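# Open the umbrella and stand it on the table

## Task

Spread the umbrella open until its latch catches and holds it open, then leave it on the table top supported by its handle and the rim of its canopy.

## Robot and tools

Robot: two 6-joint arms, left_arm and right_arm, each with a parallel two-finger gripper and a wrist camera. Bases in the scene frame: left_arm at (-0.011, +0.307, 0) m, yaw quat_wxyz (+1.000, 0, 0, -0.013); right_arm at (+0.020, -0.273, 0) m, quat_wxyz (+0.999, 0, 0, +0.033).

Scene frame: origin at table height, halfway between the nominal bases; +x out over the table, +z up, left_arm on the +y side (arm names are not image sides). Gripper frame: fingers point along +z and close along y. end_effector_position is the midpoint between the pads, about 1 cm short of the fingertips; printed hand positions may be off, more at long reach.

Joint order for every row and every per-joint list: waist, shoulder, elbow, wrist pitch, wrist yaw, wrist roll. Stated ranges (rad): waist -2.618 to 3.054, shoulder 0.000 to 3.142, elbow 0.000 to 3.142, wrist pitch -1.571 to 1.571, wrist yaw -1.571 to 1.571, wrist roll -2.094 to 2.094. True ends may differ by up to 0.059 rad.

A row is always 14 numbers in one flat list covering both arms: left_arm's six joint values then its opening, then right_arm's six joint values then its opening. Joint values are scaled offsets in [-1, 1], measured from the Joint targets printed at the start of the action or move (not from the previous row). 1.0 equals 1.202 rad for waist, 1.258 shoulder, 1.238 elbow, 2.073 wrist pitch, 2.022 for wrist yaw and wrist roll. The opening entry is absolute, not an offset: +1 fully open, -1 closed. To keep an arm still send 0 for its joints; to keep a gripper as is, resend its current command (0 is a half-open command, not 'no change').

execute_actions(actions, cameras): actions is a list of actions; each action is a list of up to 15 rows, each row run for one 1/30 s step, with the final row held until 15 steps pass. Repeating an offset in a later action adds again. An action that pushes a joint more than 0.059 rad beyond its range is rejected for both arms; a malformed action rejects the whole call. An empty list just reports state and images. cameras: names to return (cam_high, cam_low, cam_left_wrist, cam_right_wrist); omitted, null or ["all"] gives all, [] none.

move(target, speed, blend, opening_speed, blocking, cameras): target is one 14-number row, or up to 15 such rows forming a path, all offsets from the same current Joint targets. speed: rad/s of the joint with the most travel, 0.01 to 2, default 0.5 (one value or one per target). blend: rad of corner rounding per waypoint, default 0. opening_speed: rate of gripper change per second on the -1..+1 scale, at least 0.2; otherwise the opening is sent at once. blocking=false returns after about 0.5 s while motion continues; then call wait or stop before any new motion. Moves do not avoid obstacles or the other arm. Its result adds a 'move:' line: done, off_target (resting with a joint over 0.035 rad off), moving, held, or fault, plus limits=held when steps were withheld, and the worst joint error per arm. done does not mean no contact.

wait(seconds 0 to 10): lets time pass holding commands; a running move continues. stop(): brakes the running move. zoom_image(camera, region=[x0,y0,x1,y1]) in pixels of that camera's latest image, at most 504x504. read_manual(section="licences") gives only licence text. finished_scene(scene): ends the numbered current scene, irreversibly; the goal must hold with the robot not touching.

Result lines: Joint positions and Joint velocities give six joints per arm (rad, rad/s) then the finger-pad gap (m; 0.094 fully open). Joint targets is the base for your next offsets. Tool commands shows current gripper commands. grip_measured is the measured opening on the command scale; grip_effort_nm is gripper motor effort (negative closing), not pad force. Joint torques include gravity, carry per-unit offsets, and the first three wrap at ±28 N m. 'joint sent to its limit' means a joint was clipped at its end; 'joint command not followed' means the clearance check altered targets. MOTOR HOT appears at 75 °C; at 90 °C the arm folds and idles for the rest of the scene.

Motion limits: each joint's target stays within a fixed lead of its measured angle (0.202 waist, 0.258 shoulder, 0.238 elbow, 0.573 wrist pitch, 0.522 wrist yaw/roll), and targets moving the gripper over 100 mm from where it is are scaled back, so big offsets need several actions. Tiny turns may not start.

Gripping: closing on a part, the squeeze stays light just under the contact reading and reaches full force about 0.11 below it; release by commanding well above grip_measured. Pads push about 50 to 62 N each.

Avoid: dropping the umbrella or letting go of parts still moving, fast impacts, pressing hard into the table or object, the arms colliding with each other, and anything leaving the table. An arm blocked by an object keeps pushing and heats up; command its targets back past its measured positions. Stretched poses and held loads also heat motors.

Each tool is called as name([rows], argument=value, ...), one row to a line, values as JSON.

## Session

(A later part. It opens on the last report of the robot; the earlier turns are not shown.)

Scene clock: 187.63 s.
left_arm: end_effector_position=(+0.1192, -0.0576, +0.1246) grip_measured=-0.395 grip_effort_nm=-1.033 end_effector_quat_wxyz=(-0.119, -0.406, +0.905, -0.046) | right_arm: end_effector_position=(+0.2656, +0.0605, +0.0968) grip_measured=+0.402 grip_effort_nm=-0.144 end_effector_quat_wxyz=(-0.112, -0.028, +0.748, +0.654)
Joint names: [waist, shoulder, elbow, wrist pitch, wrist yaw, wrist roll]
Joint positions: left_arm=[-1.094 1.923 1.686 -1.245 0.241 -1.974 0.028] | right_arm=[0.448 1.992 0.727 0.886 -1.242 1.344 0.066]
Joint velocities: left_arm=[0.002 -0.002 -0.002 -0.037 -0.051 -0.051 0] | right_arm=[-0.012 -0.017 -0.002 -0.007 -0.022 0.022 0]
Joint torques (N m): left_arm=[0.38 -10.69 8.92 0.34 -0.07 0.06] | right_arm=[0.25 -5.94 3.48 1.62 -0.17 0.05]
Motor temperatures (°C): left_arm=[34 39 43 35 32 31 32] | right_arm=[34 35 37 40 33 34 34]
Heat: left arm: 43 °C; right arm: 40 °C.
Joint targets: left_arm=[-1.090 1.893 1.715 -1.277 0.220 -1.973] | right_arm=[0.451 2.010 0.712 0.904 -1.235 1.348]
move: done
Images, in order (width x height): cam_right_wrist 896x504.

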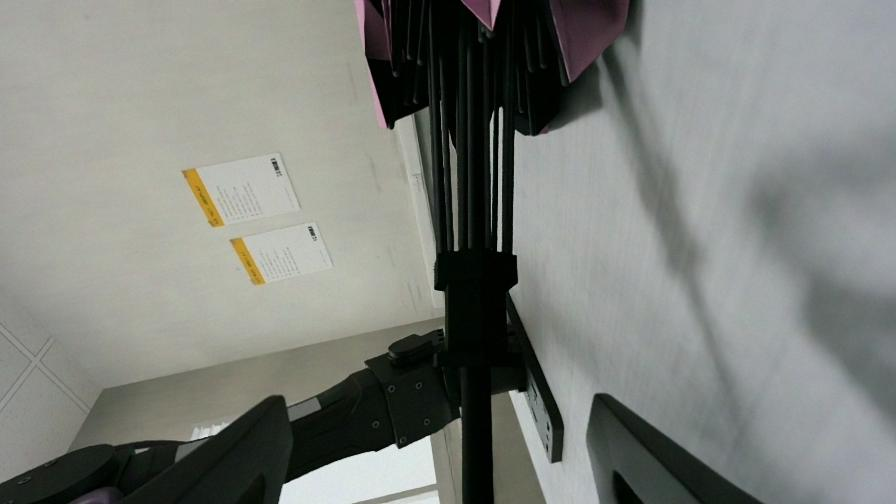

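move(target=[0, 0, 0, 0, 0, 0, -0.6, 0.1186, 0.0854, 0.0786, 0.0723, 0.0684, 0.0607, 0.4], speed=0.15, cameras=["cam_right_wrist", "cam_high"])

Scene clock: 193.97 s.
left_arm: end_effector_position=(+0.1192, -0.0576, +0.1246) grip_measured=-0.395 grip_effort_nm=-1.038 end_effector_quat_wxyz=(-0.119, -0.406, +0.905, -0.046) | right_arm: end_effector_position=(+0.2617, +0.0664, +0.0916) grip_measured=+0.402 grip_effort_nm=-0.149 end_effector_quat_wxyz=(-0.117, -0.025, +0.750, +0.651)
Joint names: [waist, shoulder, elbow, wrist pitch, wrist yaw, wrist roll]
Joint positions: left_arm=[-1.094 1.923 1.686 -1.245 0.241 -1.974 0.028] | right_arm=[0.469 2.009 0.727 0.904 -1.225 1.358 0.066]
Joint velocities: left_arm=[-0.002 0.007 -0.002 -0.022 0.066 0.066 -0.001] | right_arm=[0.007 0.007 -0.002 -0.066 0.007 -0.051 0]
Joint torques (N m): left_arm=[0.38 -10.65 8.91 0.34 -0.07 0.05] | right_arm=[-0.47 -7.49 4.7 1.47 -0.26 0.01]
Motor temperatures (°C): left_arm=[34 39 43 35 32 31 32] | right_arm=[34 35 36 40 33 34 34]
Heat: left arm: 43 °C; right arm: 40 °C.
Joint targets: left_arm=[-1.090 1.893 1.715 -1.277 0.220 -1.973] | right_arm=[0.465 2.008 0.727 0.905 -1.226 1.357]
move: held (right_arm; a check stopped the path); limits=held; right_arm: the wrist pitch is farthest, 0.150 rad from its target
joint command not followed: on one or more control steps a check withheld the commanded joint targets of the right arm, and it was not sent them on those steps.
cause: the commanded joint targets, or the way to them, would bring a part of the robot too close to another arm (this arm's forearm (the part past the elbow) and the left arm's wrist (the part past the wrist pitch), along the way the arms are being sent, or toward where that arm still pushes).
Images, in order (width x height): cam_high 896x504, cam_right_wrist 896x504.

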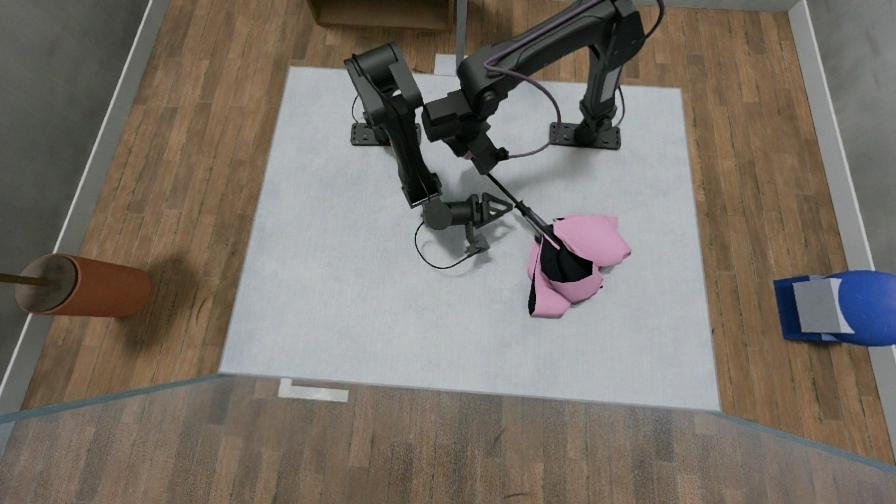

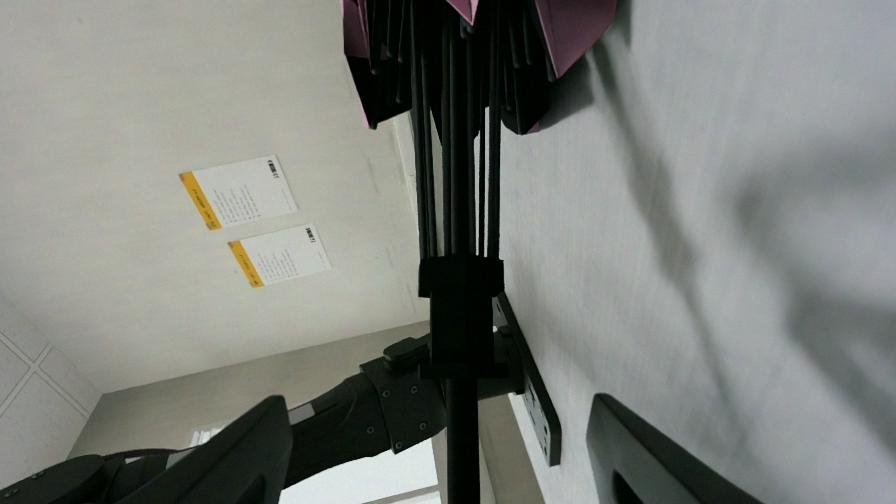

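move(target=[-0.0817, -0.2385, -0.3061, 0.0054, 0.0049, 0.0742, -0.6, 0, 0, 0, 0, 0, 0, 0.4], speed=0.2, cameras=["cam_high", "cam_right_wrist", "cam_low", "cam_left_wrist"])

Scene clock: 259.67 s.
left_arm: end_effector_position=(+0.0543, +0.0127, +0.1328) grip_measured=-0.395 grip_effort_nm=-1.038 end_effector_quat_wxyz=(-0.124, -0.301, +0.945, -0.033) | right_arm: end_effector_position=(+0.2617, +0.0664, +0.0916) grip_measured=+0.402 grip_effort_nm=-0.149 end_effector_quat_wxyz=(-0.117, -0.025, +0.750, +0.651)
Joint names: [waist, shoulder, elbow, wrist pitch, wrist yaw, wrist roll]
Joint positions: left_arm=[-1.182 1.619 1.351 -1.249 0.251 -1.83 0.028] | right_arm=[0.469 2.009 0.727 0.904 -1.225 1.358 0.066]
Joint velocities: left_arm=[0.012 -0.002 0.007 -0.081 0.007 0.066 0] | right_arm=[0.002 0.007 0.007 -0.037 0.022 0.007 0.001]
Joint torques (N m): left_arm=[-0.53 -7.87 5.27 0.42 -0.06 0.12] | right_arm=[-0.42 -7.5 4.68 1.48 -0.26 0.01]
Motor temperatures (°C): left_arm=[34 40 43 34 32 31 33] | right_arm=[34 37 35 40 33 34 34]
Heat: left arm: 43 °C; right arm: 40 °C.
Joint targets: left_arm=[-1.188 1.593 1.336 -1.266 0.230 -1.824] | right_arm=[0.465 2.008 0.727 0.905 -1.226 1.357]
move: done

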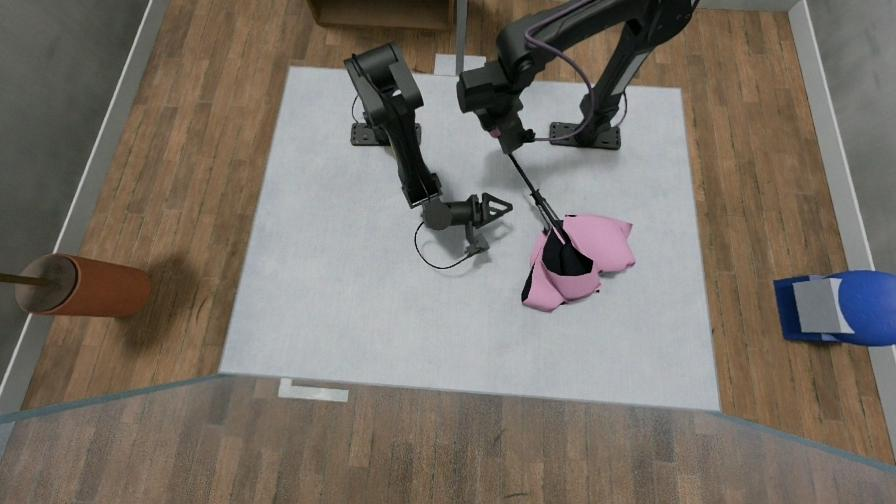

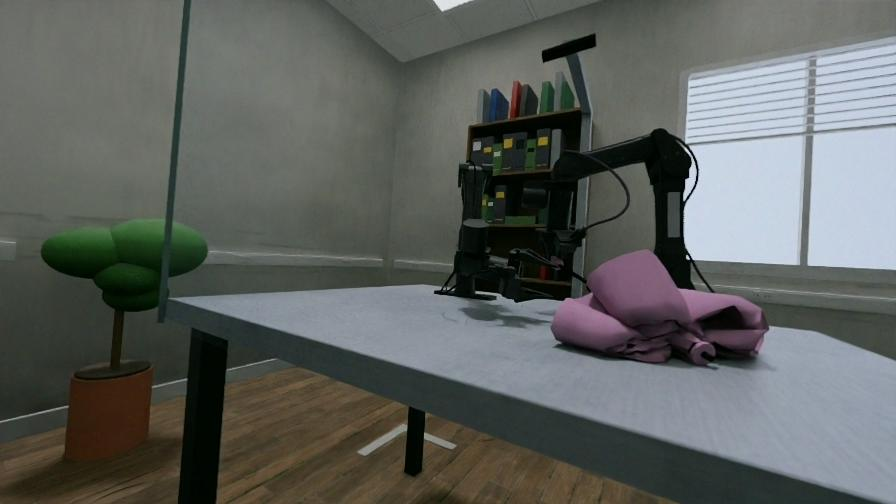

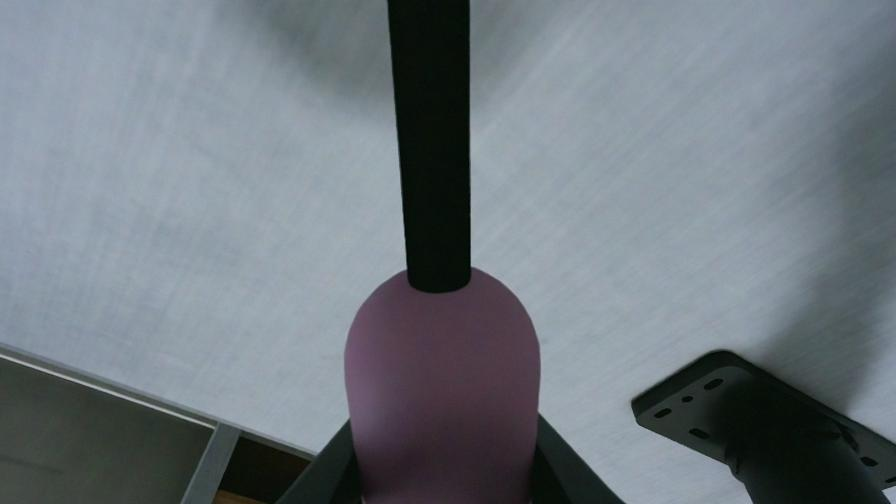

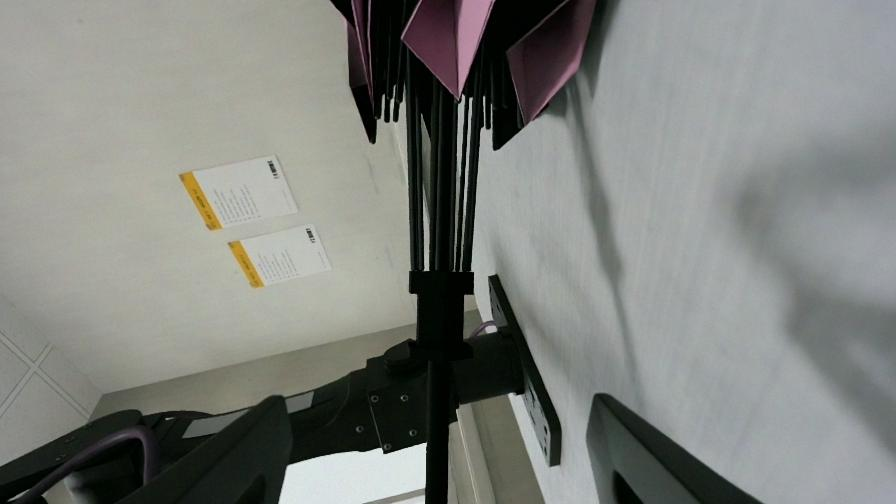

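move(target=[0, 0, 0, 0, 0, 0, -0.6, 0.1729, -0.0847, -0.2208, 0.1644, 0.2163, 0.1190, 0.4], speed=0.35, cameras=["cam_right_wrist"])

Scene clock: 275.30 s.
left_arm: end_effector_position=(+0.0543, +0.0127, +0.1328) grip_measured=-0.395 grip_effort_nm=-1.038 end_effector_quat_wxyz=(-0.124, -0.300, +0.945, -0.033) | right_arm: end_effector_position=(+0.2214, +0.0829, +0.0838) grip_measured=+0.402 grip_effort_nm=-0.149 end_effector_quat_wxyz=(-0.055, +0.081, +0.758, +0.645)
Joint names: [waist, shoulder, elbow, wrist pitch, wrist yaw, wrist roll]
Joint positions: left_arm=[-1.182 1.619 1.351 -1.249 0.251 -1.829 0.028] | right_arm=[0.67 1.928 0.467 1.227 -0.8 1.594 0.066]
Joint velocities: left_arm=[-0.002 -0.022 0.007 0.007 0.022 0.081 -0.001] | right_arm=[0.022 -0.007 -0.012 -0.007 0.022 -0.037 0]
Joint torques (N m): left_arm=[-0.53 -7.88 5.24 0.42 -0.08 0.11] | right_arm=[0.34 -8.39 2.92 1.87 0 0.04]
Motor temperatures (°C): left_arm=[34 39 41 34 32 31 33] | right_arm=[34 37 34 41 33 34 34]
Heat: left arm: 41 °C; right arm: 41 °C.
Joint targets: left_arm=[-1.188 1.593 1.336 -1.266 0.230 -1.823] | right_arm=[0.673 1.901 0.454 1.246 -0.789 1.598]
move: done
Images, in order (width x height): cam_right_wrist 896x504.

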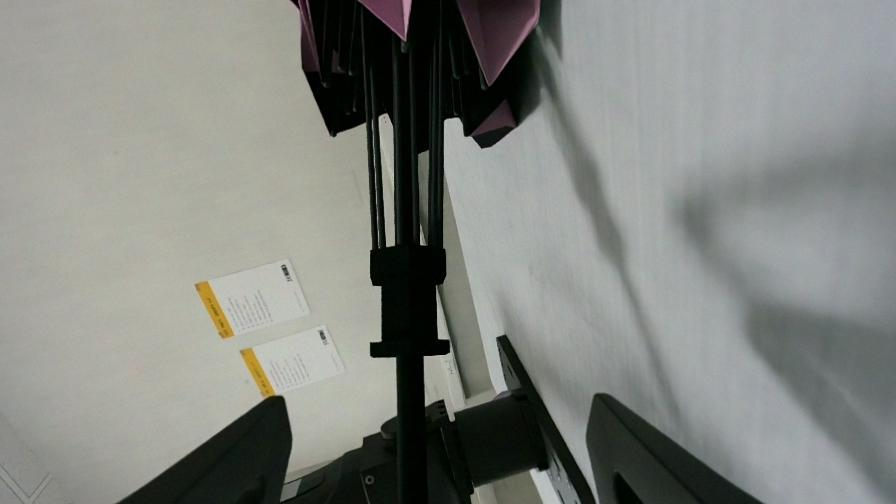

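move(target=[0, 0, 0, 0, 0, 0, -0.6, 0.1183, 0.1244, 0.1666, -0.001, 0.0710, 0.0190, 0.4], speed=0.15, cameras=["cam_right_wrist", "cam_high"])

Scene clock: 286.23 s.
left_arm: end_effector_position=(+0.0543, +0.0127, +0.1328) grip_measured=-0.395 grip_effort_nm=-1.038 end_effector_quat_wxyz=(-0.124, -0.300, +0.945, -0.033) | right_arm: end_effector_position=(+0.2221, +0.1417, +0.0871) grip_measured=+0.402 grip_effort_nm=-0.144 end_effector_quat_wxyz=(-0.045, +0.073, +0.749, +0.656)
Joint names: [waist, shoulder, elbow, wrist pitch, wrist yaw, wrist roll]
Joint positions: left_arm=[-1.182 1.619 1.351 -1.249 0.251 -1.829 0.028] | right_arm=[0.811 2.039 0.638 1.231 -0.657 1.632 0.066]
Joint velocities: left_arm=[0.007 0.002 -0.012 0.051 0.037 0.022 0] | right_arm=[-0.017 -0.007 -0.002 -0.095 -0.037 0.007 0]
Joint torques (N m): left_arm=[-0.54 -7.87 5.24 0.42 -0.07 0.11] | right_arm=[0.36 -5.9 6.42 1.89 0.04 0.06]
Motor temperatures (°C): left_arm=[34 38 41 34 32 31 33] | right_arm=[34 37 34 41 33 34 34]
Heat: left arm: 41 °C; right arm: 41 °C.
Joint targets: left_arm=[-1.188 1.593 1.336 -1.266 0.230 -1.823] | right_arm=[0.815 2.058 0.660 1.244 -0.645 1.636]
move: done
Images, in order (width x height): cam_high 896x504, cam_right_wrist 896x504.

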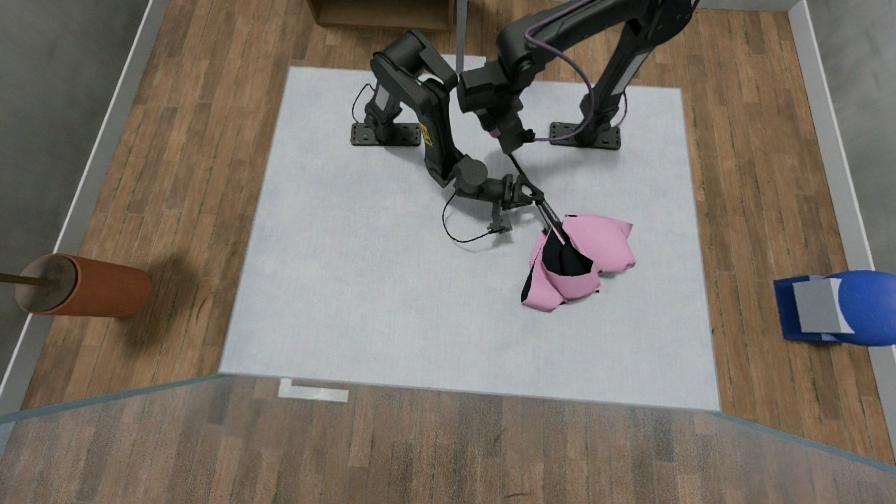

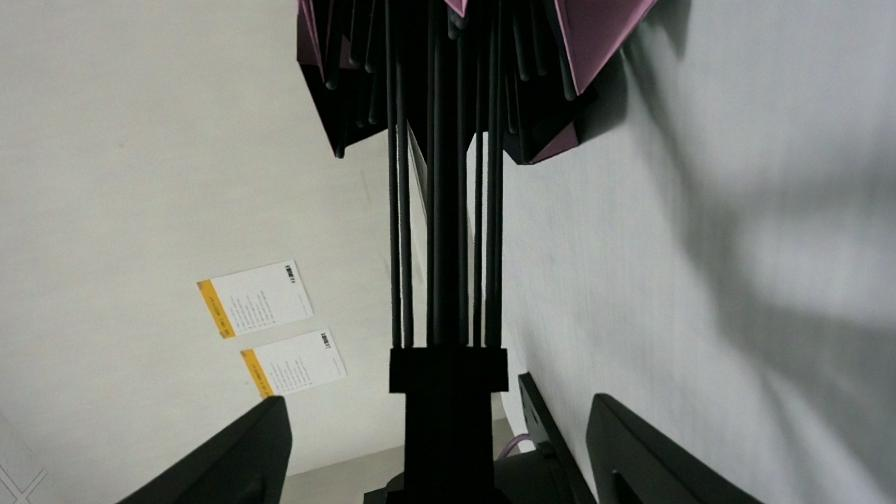

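zoom_image(camera="cam_right_wrist", region=[330, 150, 580, 400])

Scaled by 2.016 from the camera's 896x504 image, which has a finer 1280x720 frame.

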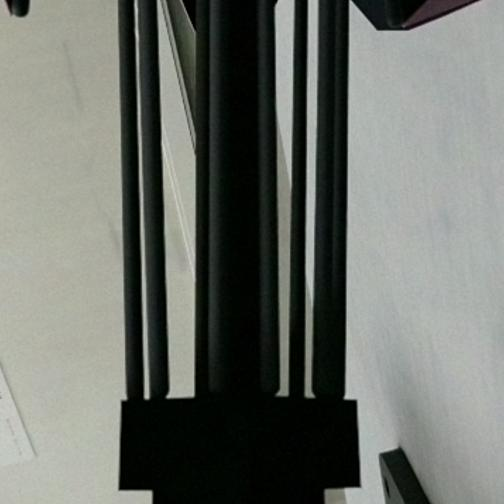

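zoom_image(camera="cam_right_wrist", region=[270, 0, 680, 230])

Scaled by 1.229 from the camera's 896x504 image, which has a finer 1280x720 frame.

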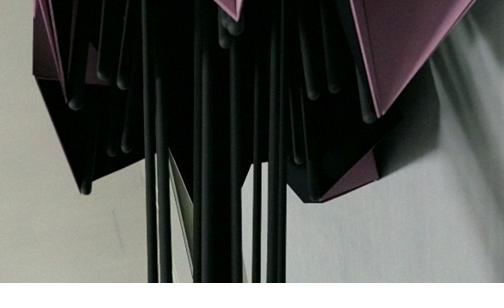

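move(target=[0, 0, 0, 0, 0, 0, -0.6, 0, 0, 0, 0, 0, 0, -0.65], opening_speed=0.8, cameras=["cam_right_wrist", "cam_low"])

Scene clock: 308.33 s.
left_arm: end_effector_position=(+0.0543, +0.0127, +0.1328) grip_measured=-0.395 grip_effort_nm=-1.043 end_effector_quat_wxyz=(-0.124, -0.300, +0.945, -0.033) | right_arm: end_effector_position=(+0.2222, +0.1416, +0.0861) grip_measured=-0.506 grip_effort_nm=-1.053 end_effector_quat_wxyz=(-0.045, +0.074, +0.750, +0.656)
Joint names: [waist, shoulder, elbow, wrist pitch, wrist yaw, wrist roll]
Joint positions: left_arm=[-1.182 1.619 1.351 -1.249 0.251 -1.829 0.028] | right_arm=[0.811 2.041 0.638 1.231 -0.656 1.633 0.023]
Joint velocities: left_arm=[-0.017 -0.012 0.002 0.007 -0.022 -0.007 -0.001] | right_arm=[0.002 -0.012 0.002 0.007 -0.051 -0.007 0]
Joint torques (N m): left_arm=[-0.53 -7.86 5.26 0.42 -0.07 0.11] | right_arm=[0.38 -6.09 6.45 1.88 0.04 0.06]
Motor temperatures (°C): left_arm=[34 38 40 34 32 31 33] | right_arm=[34 36 35 43 33 34 34]
Heat: left arm: 40 °C; right arm: 43 °C.
Joint targets: left_arm=[-1.188 1.593 1.336 -1.266 0.230 -1.823] | right_arm=[0.815 2.058 0.660 1.244 -0.645 1.636]
move: done
Images, in order (width x height): cam_low 896x504, cam_right_wrist 896x504.

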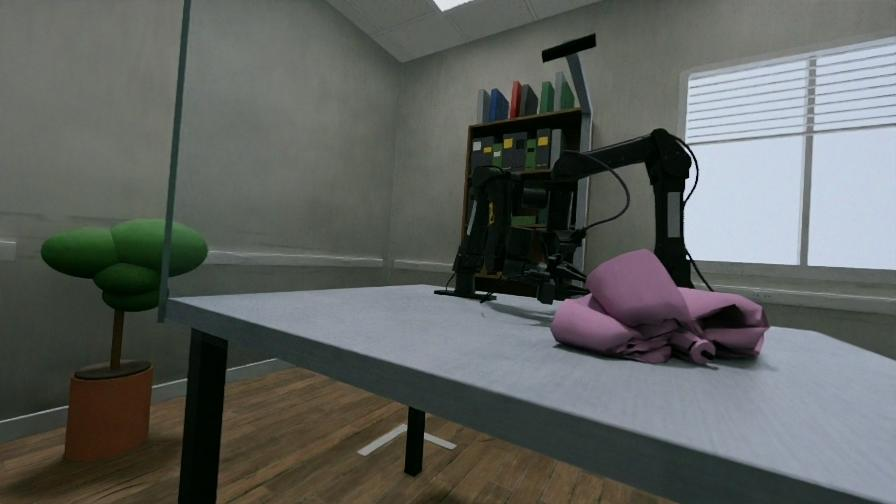

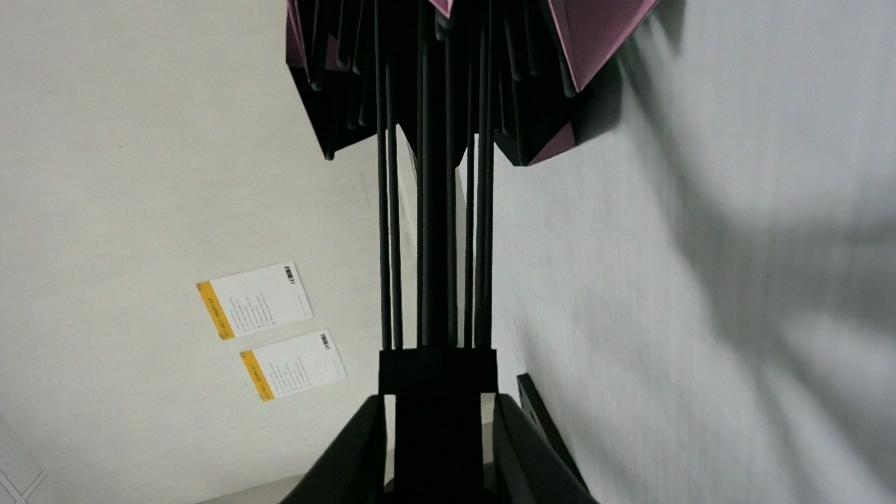

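move([
  [-0.0884, 0.0261, 0.0602, -0.0344, -0.1198, 0.0309, -0.6, -0.0422, -0.1142, -0.0450, 0.0308, 0.0579, -0.0593, -0.65],
  [-0.1783, 0.0126, 0.0433, -0.0323, -0.2404, 0.0644, -0.6, -0.0644, -0.2542, -0.1012, 0.0441, 0.1253, -0.1376, -0.65],
], speed=0.15, blend=0.04, cameras=["cam_high", "cam_low"])

Scene clock: 328.87 s.
left_arm: end_effector_position=(+0.0731, +0.0254, +0.1381) grip_measured=-0.395 grip_effort_nm=-1.033 end_effector_quat_wxyz=(+0.109, -0.151, +0.982, -0.011) | right_arm: end_effector_position=(+0.2754, +0.0986, +0.1825) grip_measured=-0.507 grip_effort_nm=-1.067 end_effector_quat_wxyz=(+0.200, +0.050, +0.683, +0.700)
Joint names: [waist, shoulder, elbow, wrist pitch, wrist yaw, wrist roll]
Joint positions: left_arm=[-1.39 1.619 1.379 -1.306 -0.219 -1.718 0.028] | right_arm=[0.742 1.771 0.545 1.293 -0.41 1.392 0.023]
Joint velocities: left_arm=[0.002 -0.002 -0.002 0.051 0.007 0.007 0] | right_arm=[-0.017 0.002 -0.017 -0.066 0.022 -0.037 0]
Joint torques (N m): left_arm=[-1.03 -6.58 7.24 0.27 -0.5 0.31] | right_arm=[-0.49 -8.76 4.48 2.2 0.17 -0.3]
Motor temperatures (°C): left_arm=[34 38 40 34 32 31 33] | right_arm=[34 36 35 44 33 34 35]
Heat: left arm: 40 °C; right arm: 44 °C.
Joint targets: left_arm=[-1.403 1.609 1.389 -1.333 -0.256 -1.693] | right_arm=[0.738 1.738 0.535 1.335 -0.392 1.358]
move: off_target (left_arm, right_arm); left_arm: the wrist yaw is farthest, 0.037 rad from its target; right_arm: the wrist pitch is farthest, 0.043 rad from its target
Images, in order (width x height): cam_high 896x504, cam_low 896x504.

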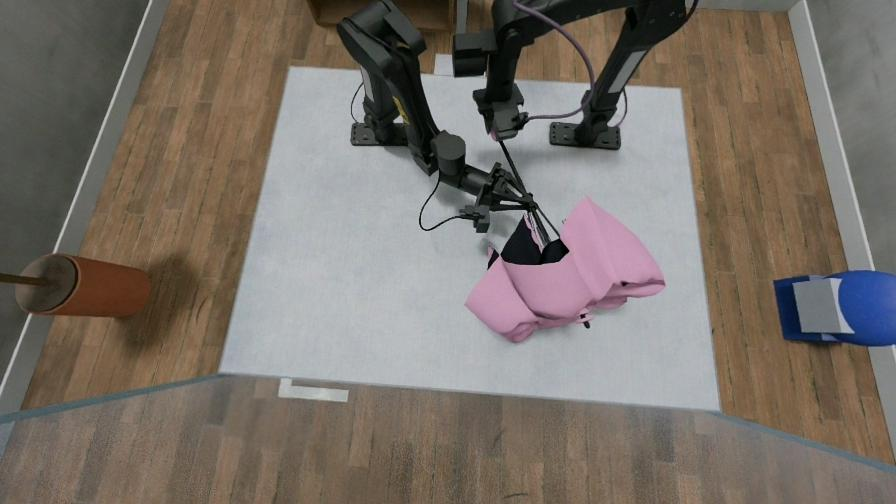

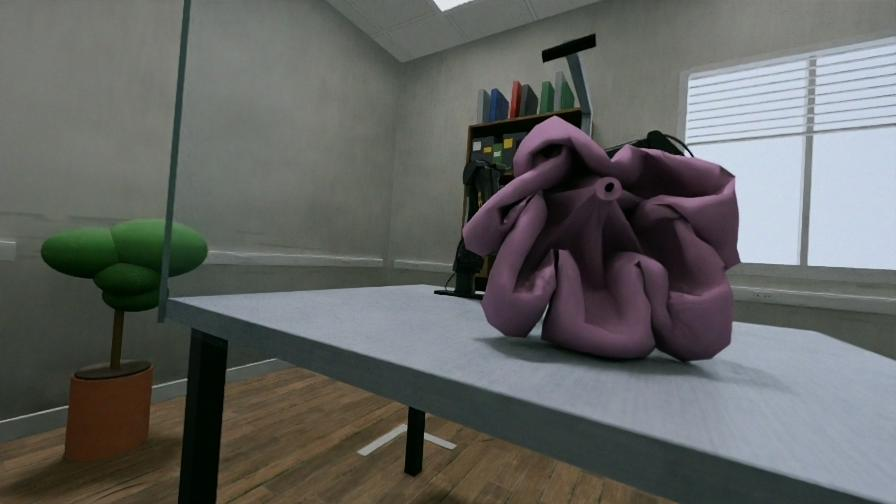

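move(target=[-0.0852, -0.0533, -0.0914, 0.0403, -0.1193, 0.0463, -0.6, 0.0122, -0.1599, -0.0568, -0.0056, 0.0807, -0.1011, -0.65], speed=0.15, cameras=["cam_high", "cam_low"])

Scene clock: 353.07 s.
left_arm: end_effector_position=(+0.0828, +0.0288, +0.1449) grip_measured=-0.395 grip_effort_nm=-1.033 end_effector_quat_wxyz=(+0.225, -0.062, +0.972, -0.028) | right_arm: end_effector_position=(+0.2801, +0.0642, +0.2428) grip_measured=-0.507 grip_effort_nm=-1.057 end_effector_quat_wxyz=(+0.349, +0.028, +0.633, +0.691)
Joint names: [waist, shoulder, elbow, wrist pitch, wrist yaw, wrist roll]
Joint positions: left_arm=[-1.493 1.562 1.292 -1.246 -0.454 -1.632 0.028] | right_arm=[0.746 1.565 0.476 1.295 -0.241 1.197 0.023]
Joint velocities: left_arm=[-0.017 -0.002 -0.017 -0.037 -0.051 0.022 -0.001] | right_arm=[-0.002 0.007 -0.022 -0.037 0.007 0.022 0]
Joint torques (N m): left_arm=[-1.05 -6.97 5.22 0.57 -0.7 0.4] | right_arm=[0.68 -7.13 4.9 2.04 0.18 -0.38]
Motor temperatures (°C): left_arm=[34 38 40 33 32 31 34] | right_arm=[34 36 35 44 33 34 35]
Heat: left arm: 40 °C; right arm: 44 °C.
Joint targets: left_arm=[-1.505 1.542 1.276 -1.250 -0.497 -1.600] | right_arm=[0.752 1.537 0.464 1.323 -0.229 1.154]
move: off_target (left_arm, right_arm); left_arm: the wrist yaw is farthest, 0.044 rad from its target; right_arm: the wrist roll is farthest, 0.043 rad from its target
Images, in order (width x height): cam_high 896x504, cam_low 896x504.

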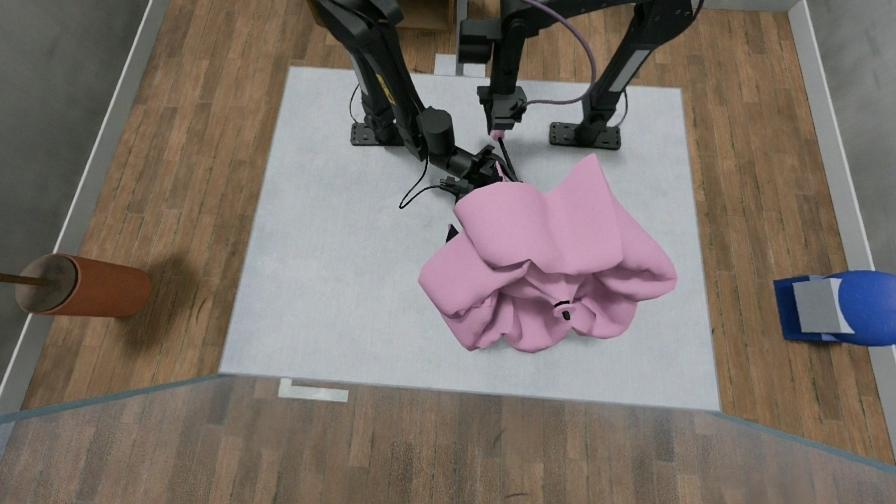

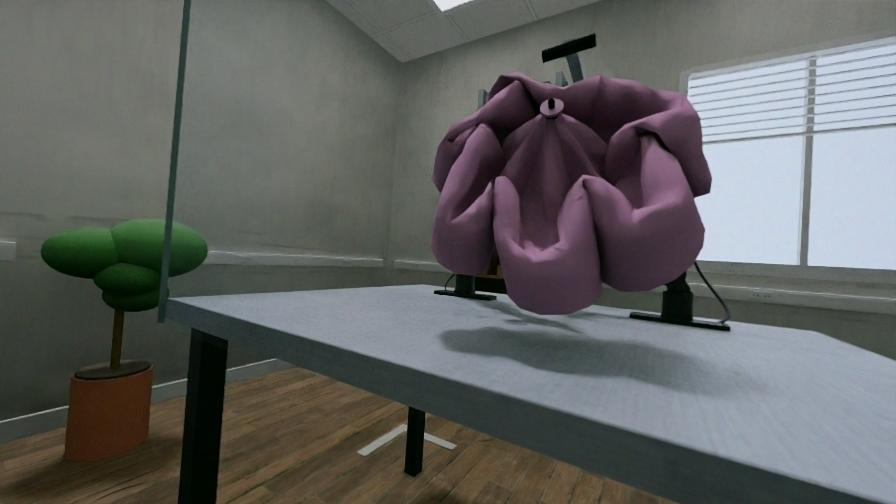

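move(target=[-0.0710, -0.0948, -0.1570, 0.0868, -0.1140, 0.0780, -0.6, 0.0661, -0.1582, -0.0441, -0.0149, 0.1000, -0.1308, -0.65], speed=0.2)

Scene clock: 356.70 s.
left_arm: end_effector_position=(+0.0940, +0.0339, +0.1491) grip_measured=-0.395 grip_effort_nm=-1.043 end_effector_quat_wxyz=(+0.337, +0.030, +0.939, -0.065) | right_arm: end_effector_position=(+0.2626, +0.0359, +0.2970) grip_measured=-0.507 grip_effort_nm=-1.067 end_effector_quat_wxyz=(+0.495, -0.001, +0.578, +0.649)
Joint names: [waist, shoulder, elbow, wrist pitch, wrist yaw, wrist roll]
Joint positions: left_arm=[-1.578 1.44 1.098 -1.071 -0.686 -1.483 0.028] | right_arm=[0.824 1.362 0.422 1.28 -0.029 0.929 0.023]
Joint velocities: left_arm=[-0.012 0.007 -0.002 0.007 -0.022 0.022 0] | right_arm=[0.002 -0.007 -0.002 -0.007 -0.022 0.007 0]
Joint torques (N m): left_arm=[-1.03 -5.83 5.39 0.82 -0.79 0.5] | right_arm=[0.83 -5.68 5.37 1.82 0 -0.36]
Motor temperatures (°C): left_arm=[34 38 40 33 32 31 34] | right_arm=[34 36 35 44 33 34 35]
Heat: left arm: 40 °C; right arm: 44 °C.
Joint targets: left_arm=[-1.590 1.422 1.082 -1.070 -0.728 -1.442] | right_arm=[0.831 1.338 0.410 1.292 -0.026 0.889]
move: off_target (left_arm, right_arm); left_arm: the wrist yaw is farthest, 0.041 rad from its target; right_arm: the wrist roll is farthest, 0.039 rad from its target

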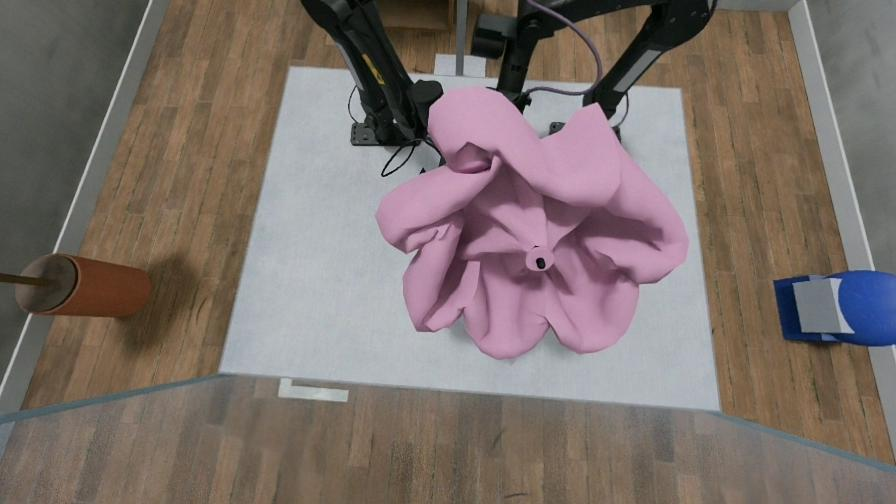

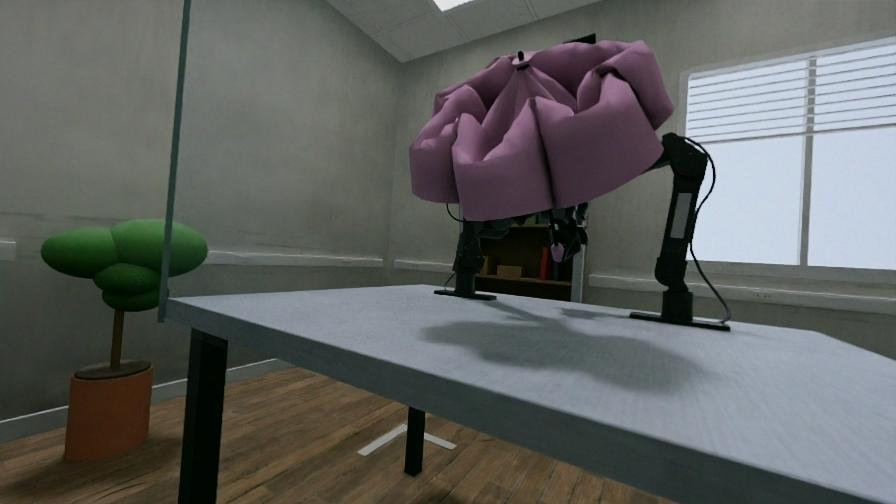

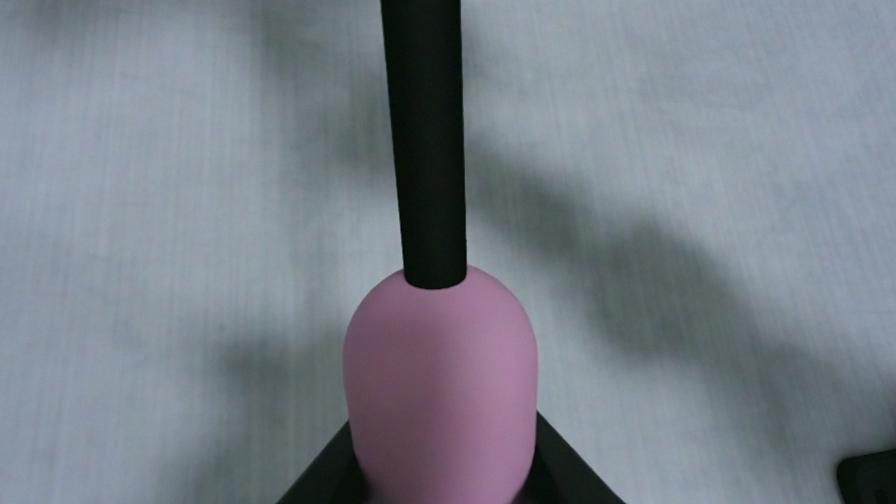

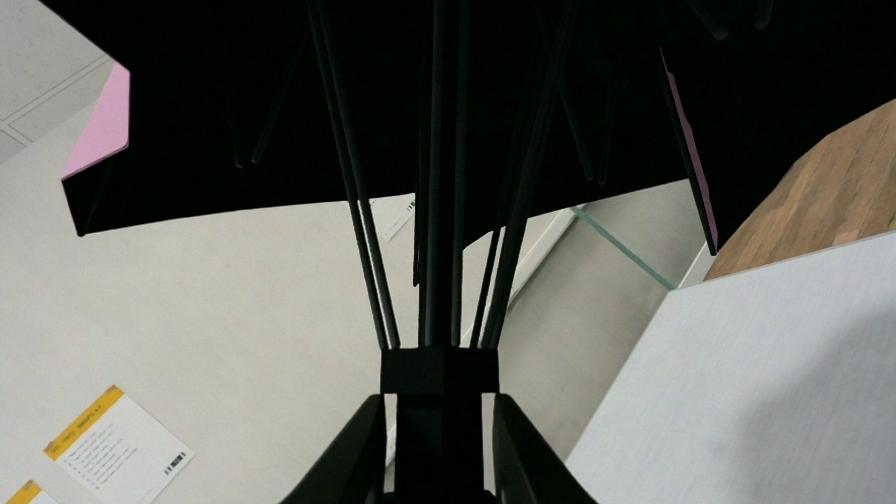

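zoom_image(camera="cam_right_wrist", region=[220, 0, 700, 400])

zoom_image(camera="cam_low", region=[380, 20, 720, 300])

Scaled by 1.050 from the camera's 896x504 image, which has a finer 1280x720 frame.

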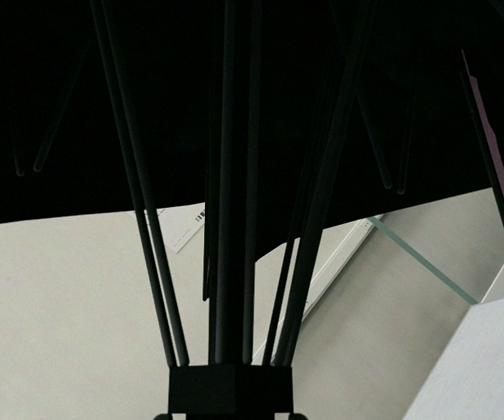

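Scaled by 1.482 from the camera's 896x504 image, which has a finer 1280x720 frame.

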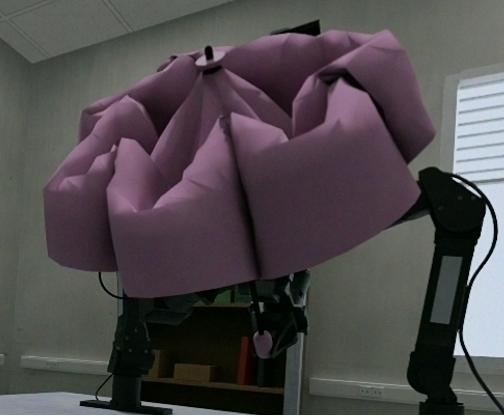

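zoom_image(camera="cam_right_wrist", region=[340, 160, 560, 400])

zoom_image(camera="cam_right_wrist", region=[280, 0, 600, 200])

Scaled by 2.100 from the camera's 896x504 image, which has a finer 1280x720 frame.

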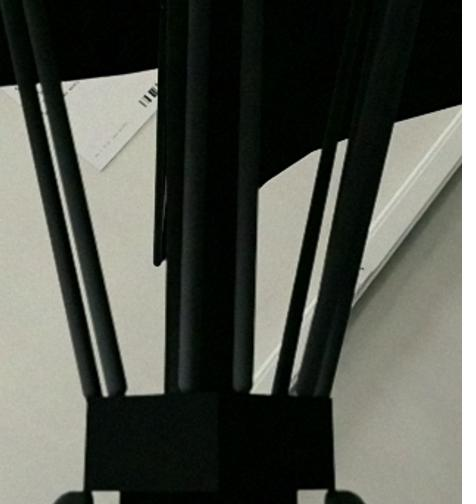

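Scaled by 1.575 from the camera's 896x504 image, which has a finer 1280x720 frame.

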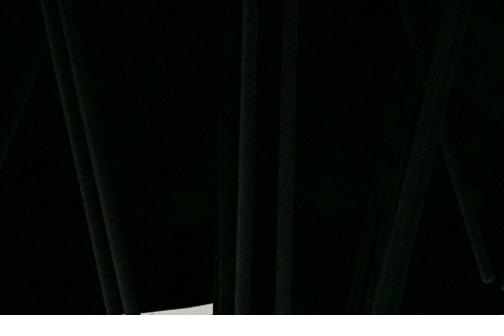

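move([
  [0, 0, 0, 0, 0, 0, -0.6, -0.0839, -0.0049, 0.1391, -0.0704, -0.0493, 0.0255, -0.65],
  [0, 0, 0, 0, 0, 0, -0.6, -0.1503, 0.0201, 0.2549, -0.1224, -0.0864, 0.0390, -0.65],
], speed=0.2, blend=0.03)

Scene clock: 390.03 s.
left_arm: end_effector_position=(+0.0956, +0.0320, +0.1512) grip_measured=-0.395 grip_effort_nm=-1.033 end_effector_quat_wxyz=(+0.345, +0.035, +0.936, -0.067) | right_arm: end_effector_position=(+0.3158, +0.0327, +0.3514) grip_measured=-0.507 grip_effort_nm=-1.067 end_effector_quat_wxyz=(+0.501, -0.008, +0.579, +0.643)
Joint names: [waist, shoulder, elbow, wrist pitch, wrist yaw, wrist roll]
Joint positions: left_arm=[-1.58 1.44 1.098 -1.061 -0.702 -1.468 0.028] | right_arm=[0.654 1.359 0.678 1.022 -0.19 0.961 0.023]
Joint velocities: left_arm=[0.002 -0.012 0.002 0.051 -0.051 -0.051 0] | right_arm=[0.002 -0.012 0.007 -0.022 -0.037 -0.022 -0.001]
Joint torques (N m): left_arm=[-0.88 -5.86 5.41 0.72 -0.64 0.34] | right_arm=[-0.28 -4 11.34 1.86 -0.09 0.08]
Motor temperatures (°C): left_arm=[34 38 40 34 33 32 34] | right_arm=[34 36 35 46 33 34 36]
Heat: left arm: 40 °C; right arm: 46 °C.
Joint targets: left_arm=[-1.590 1.422 1.082 -1.070 -0.728 -1.442] | right_arm=[0.651 1.363 0.725 1.039 -0.201 0.968]
move: off_target (right_arm); right_arm: the elbow is farthest, 0.047 rad from its target

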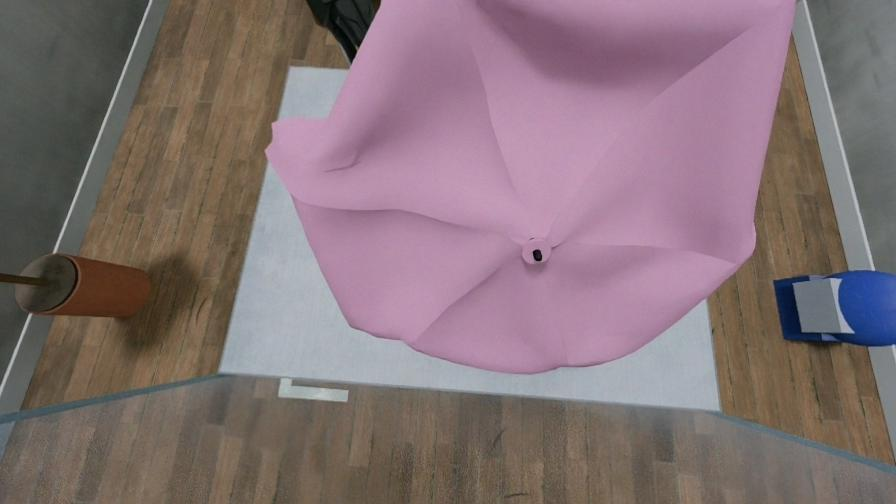

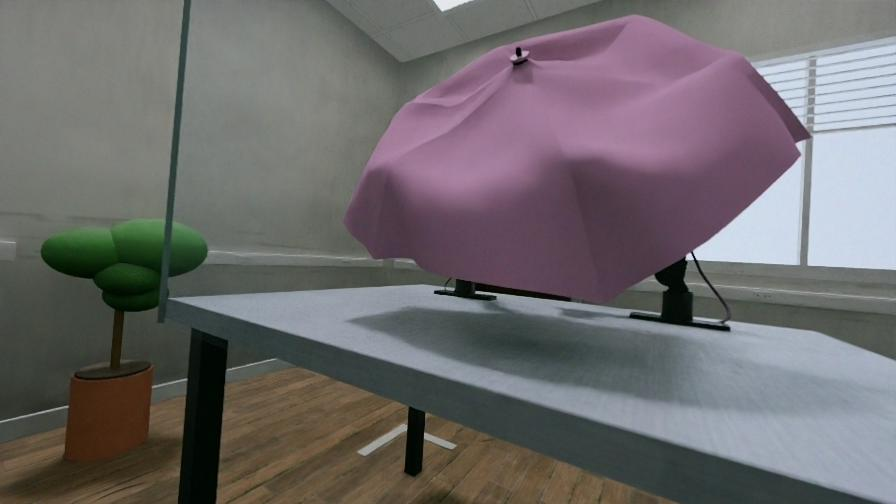

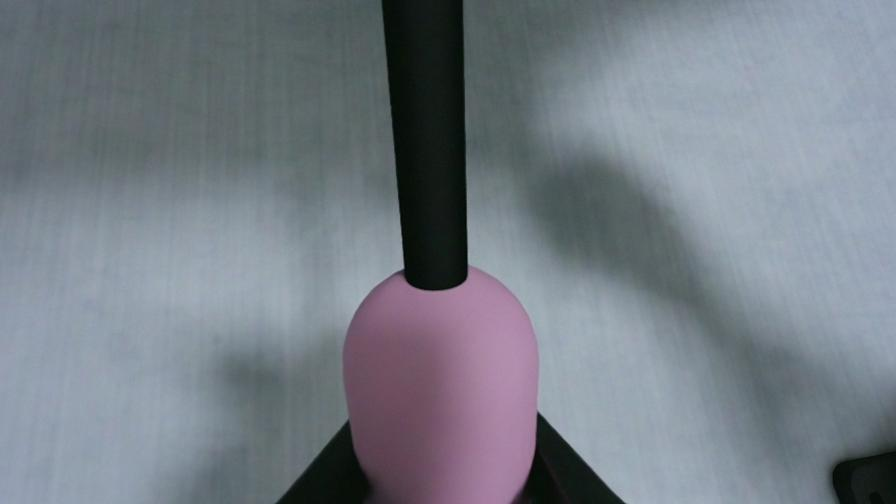

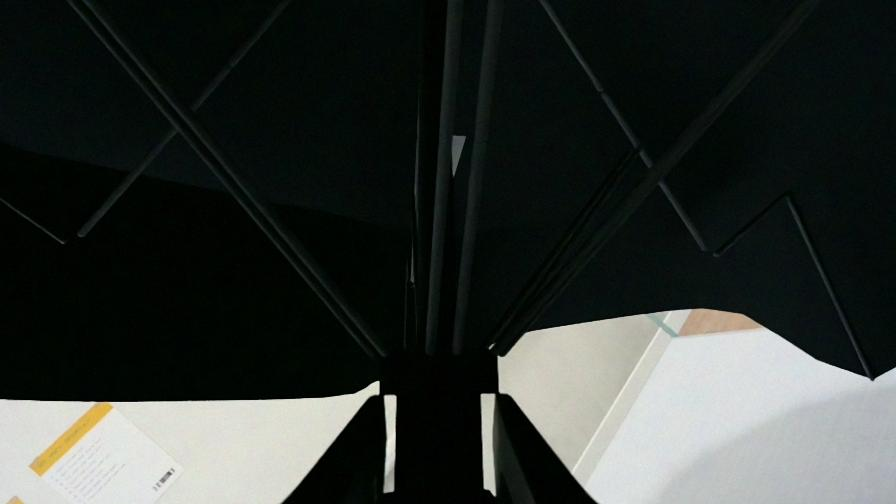

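zoom_image(camera="cam_right_wrist", region=[330, 60, 600, 400])

zoom_image(camera="cam_high", region=[240, 0, 744, 400])

zoom_image(camera="cam_low", region=[320, 0, 824, 340])

Scaled by 1.482 from the camera's 896x504 image, which has a finer 1280x720 frame.

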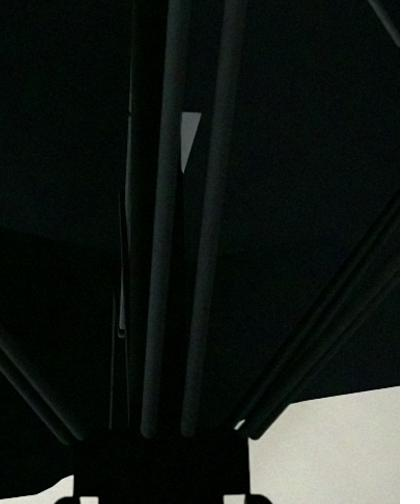

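Scaled by 1.000.

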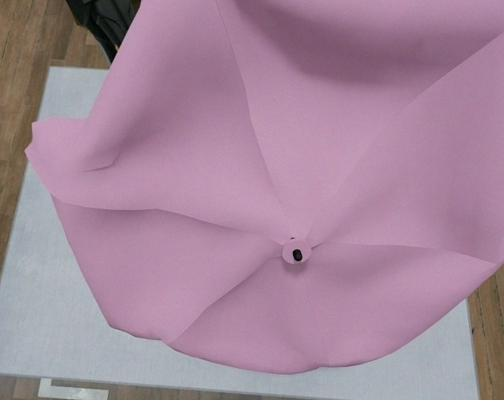

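Scaled by 1.000.

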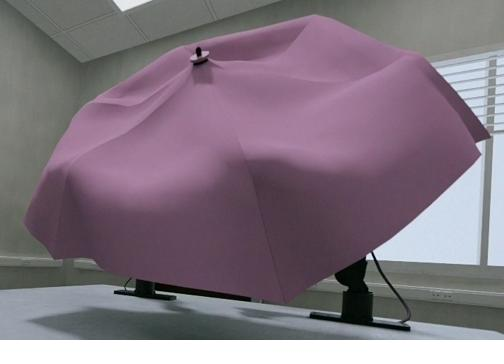

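zoom_image(camera="cam_right_wrist", region=[560, 60, 896, 400])

zoom_image(camera="cam_right_wrist", region=[0, 0, 420, 380])

Scaled by 1.482 from the camera's 896x504 image, which has a finer 1280x720 frame.

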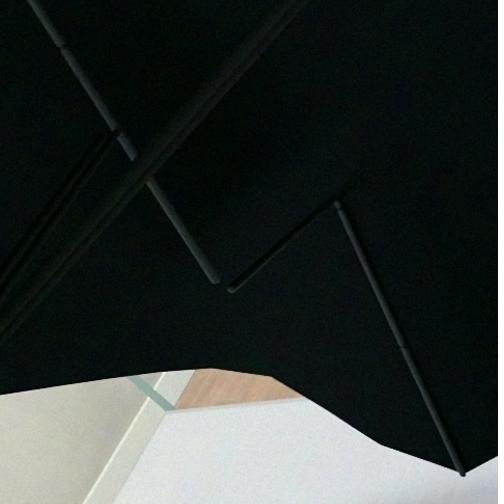

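Scaled by 1.200 from the camera's 896x504 image, which has a finer 1280x720 frame.

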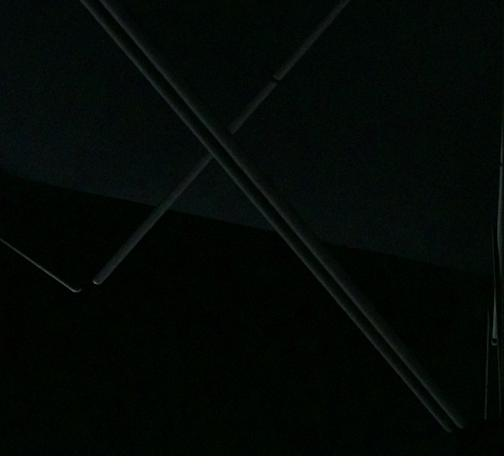

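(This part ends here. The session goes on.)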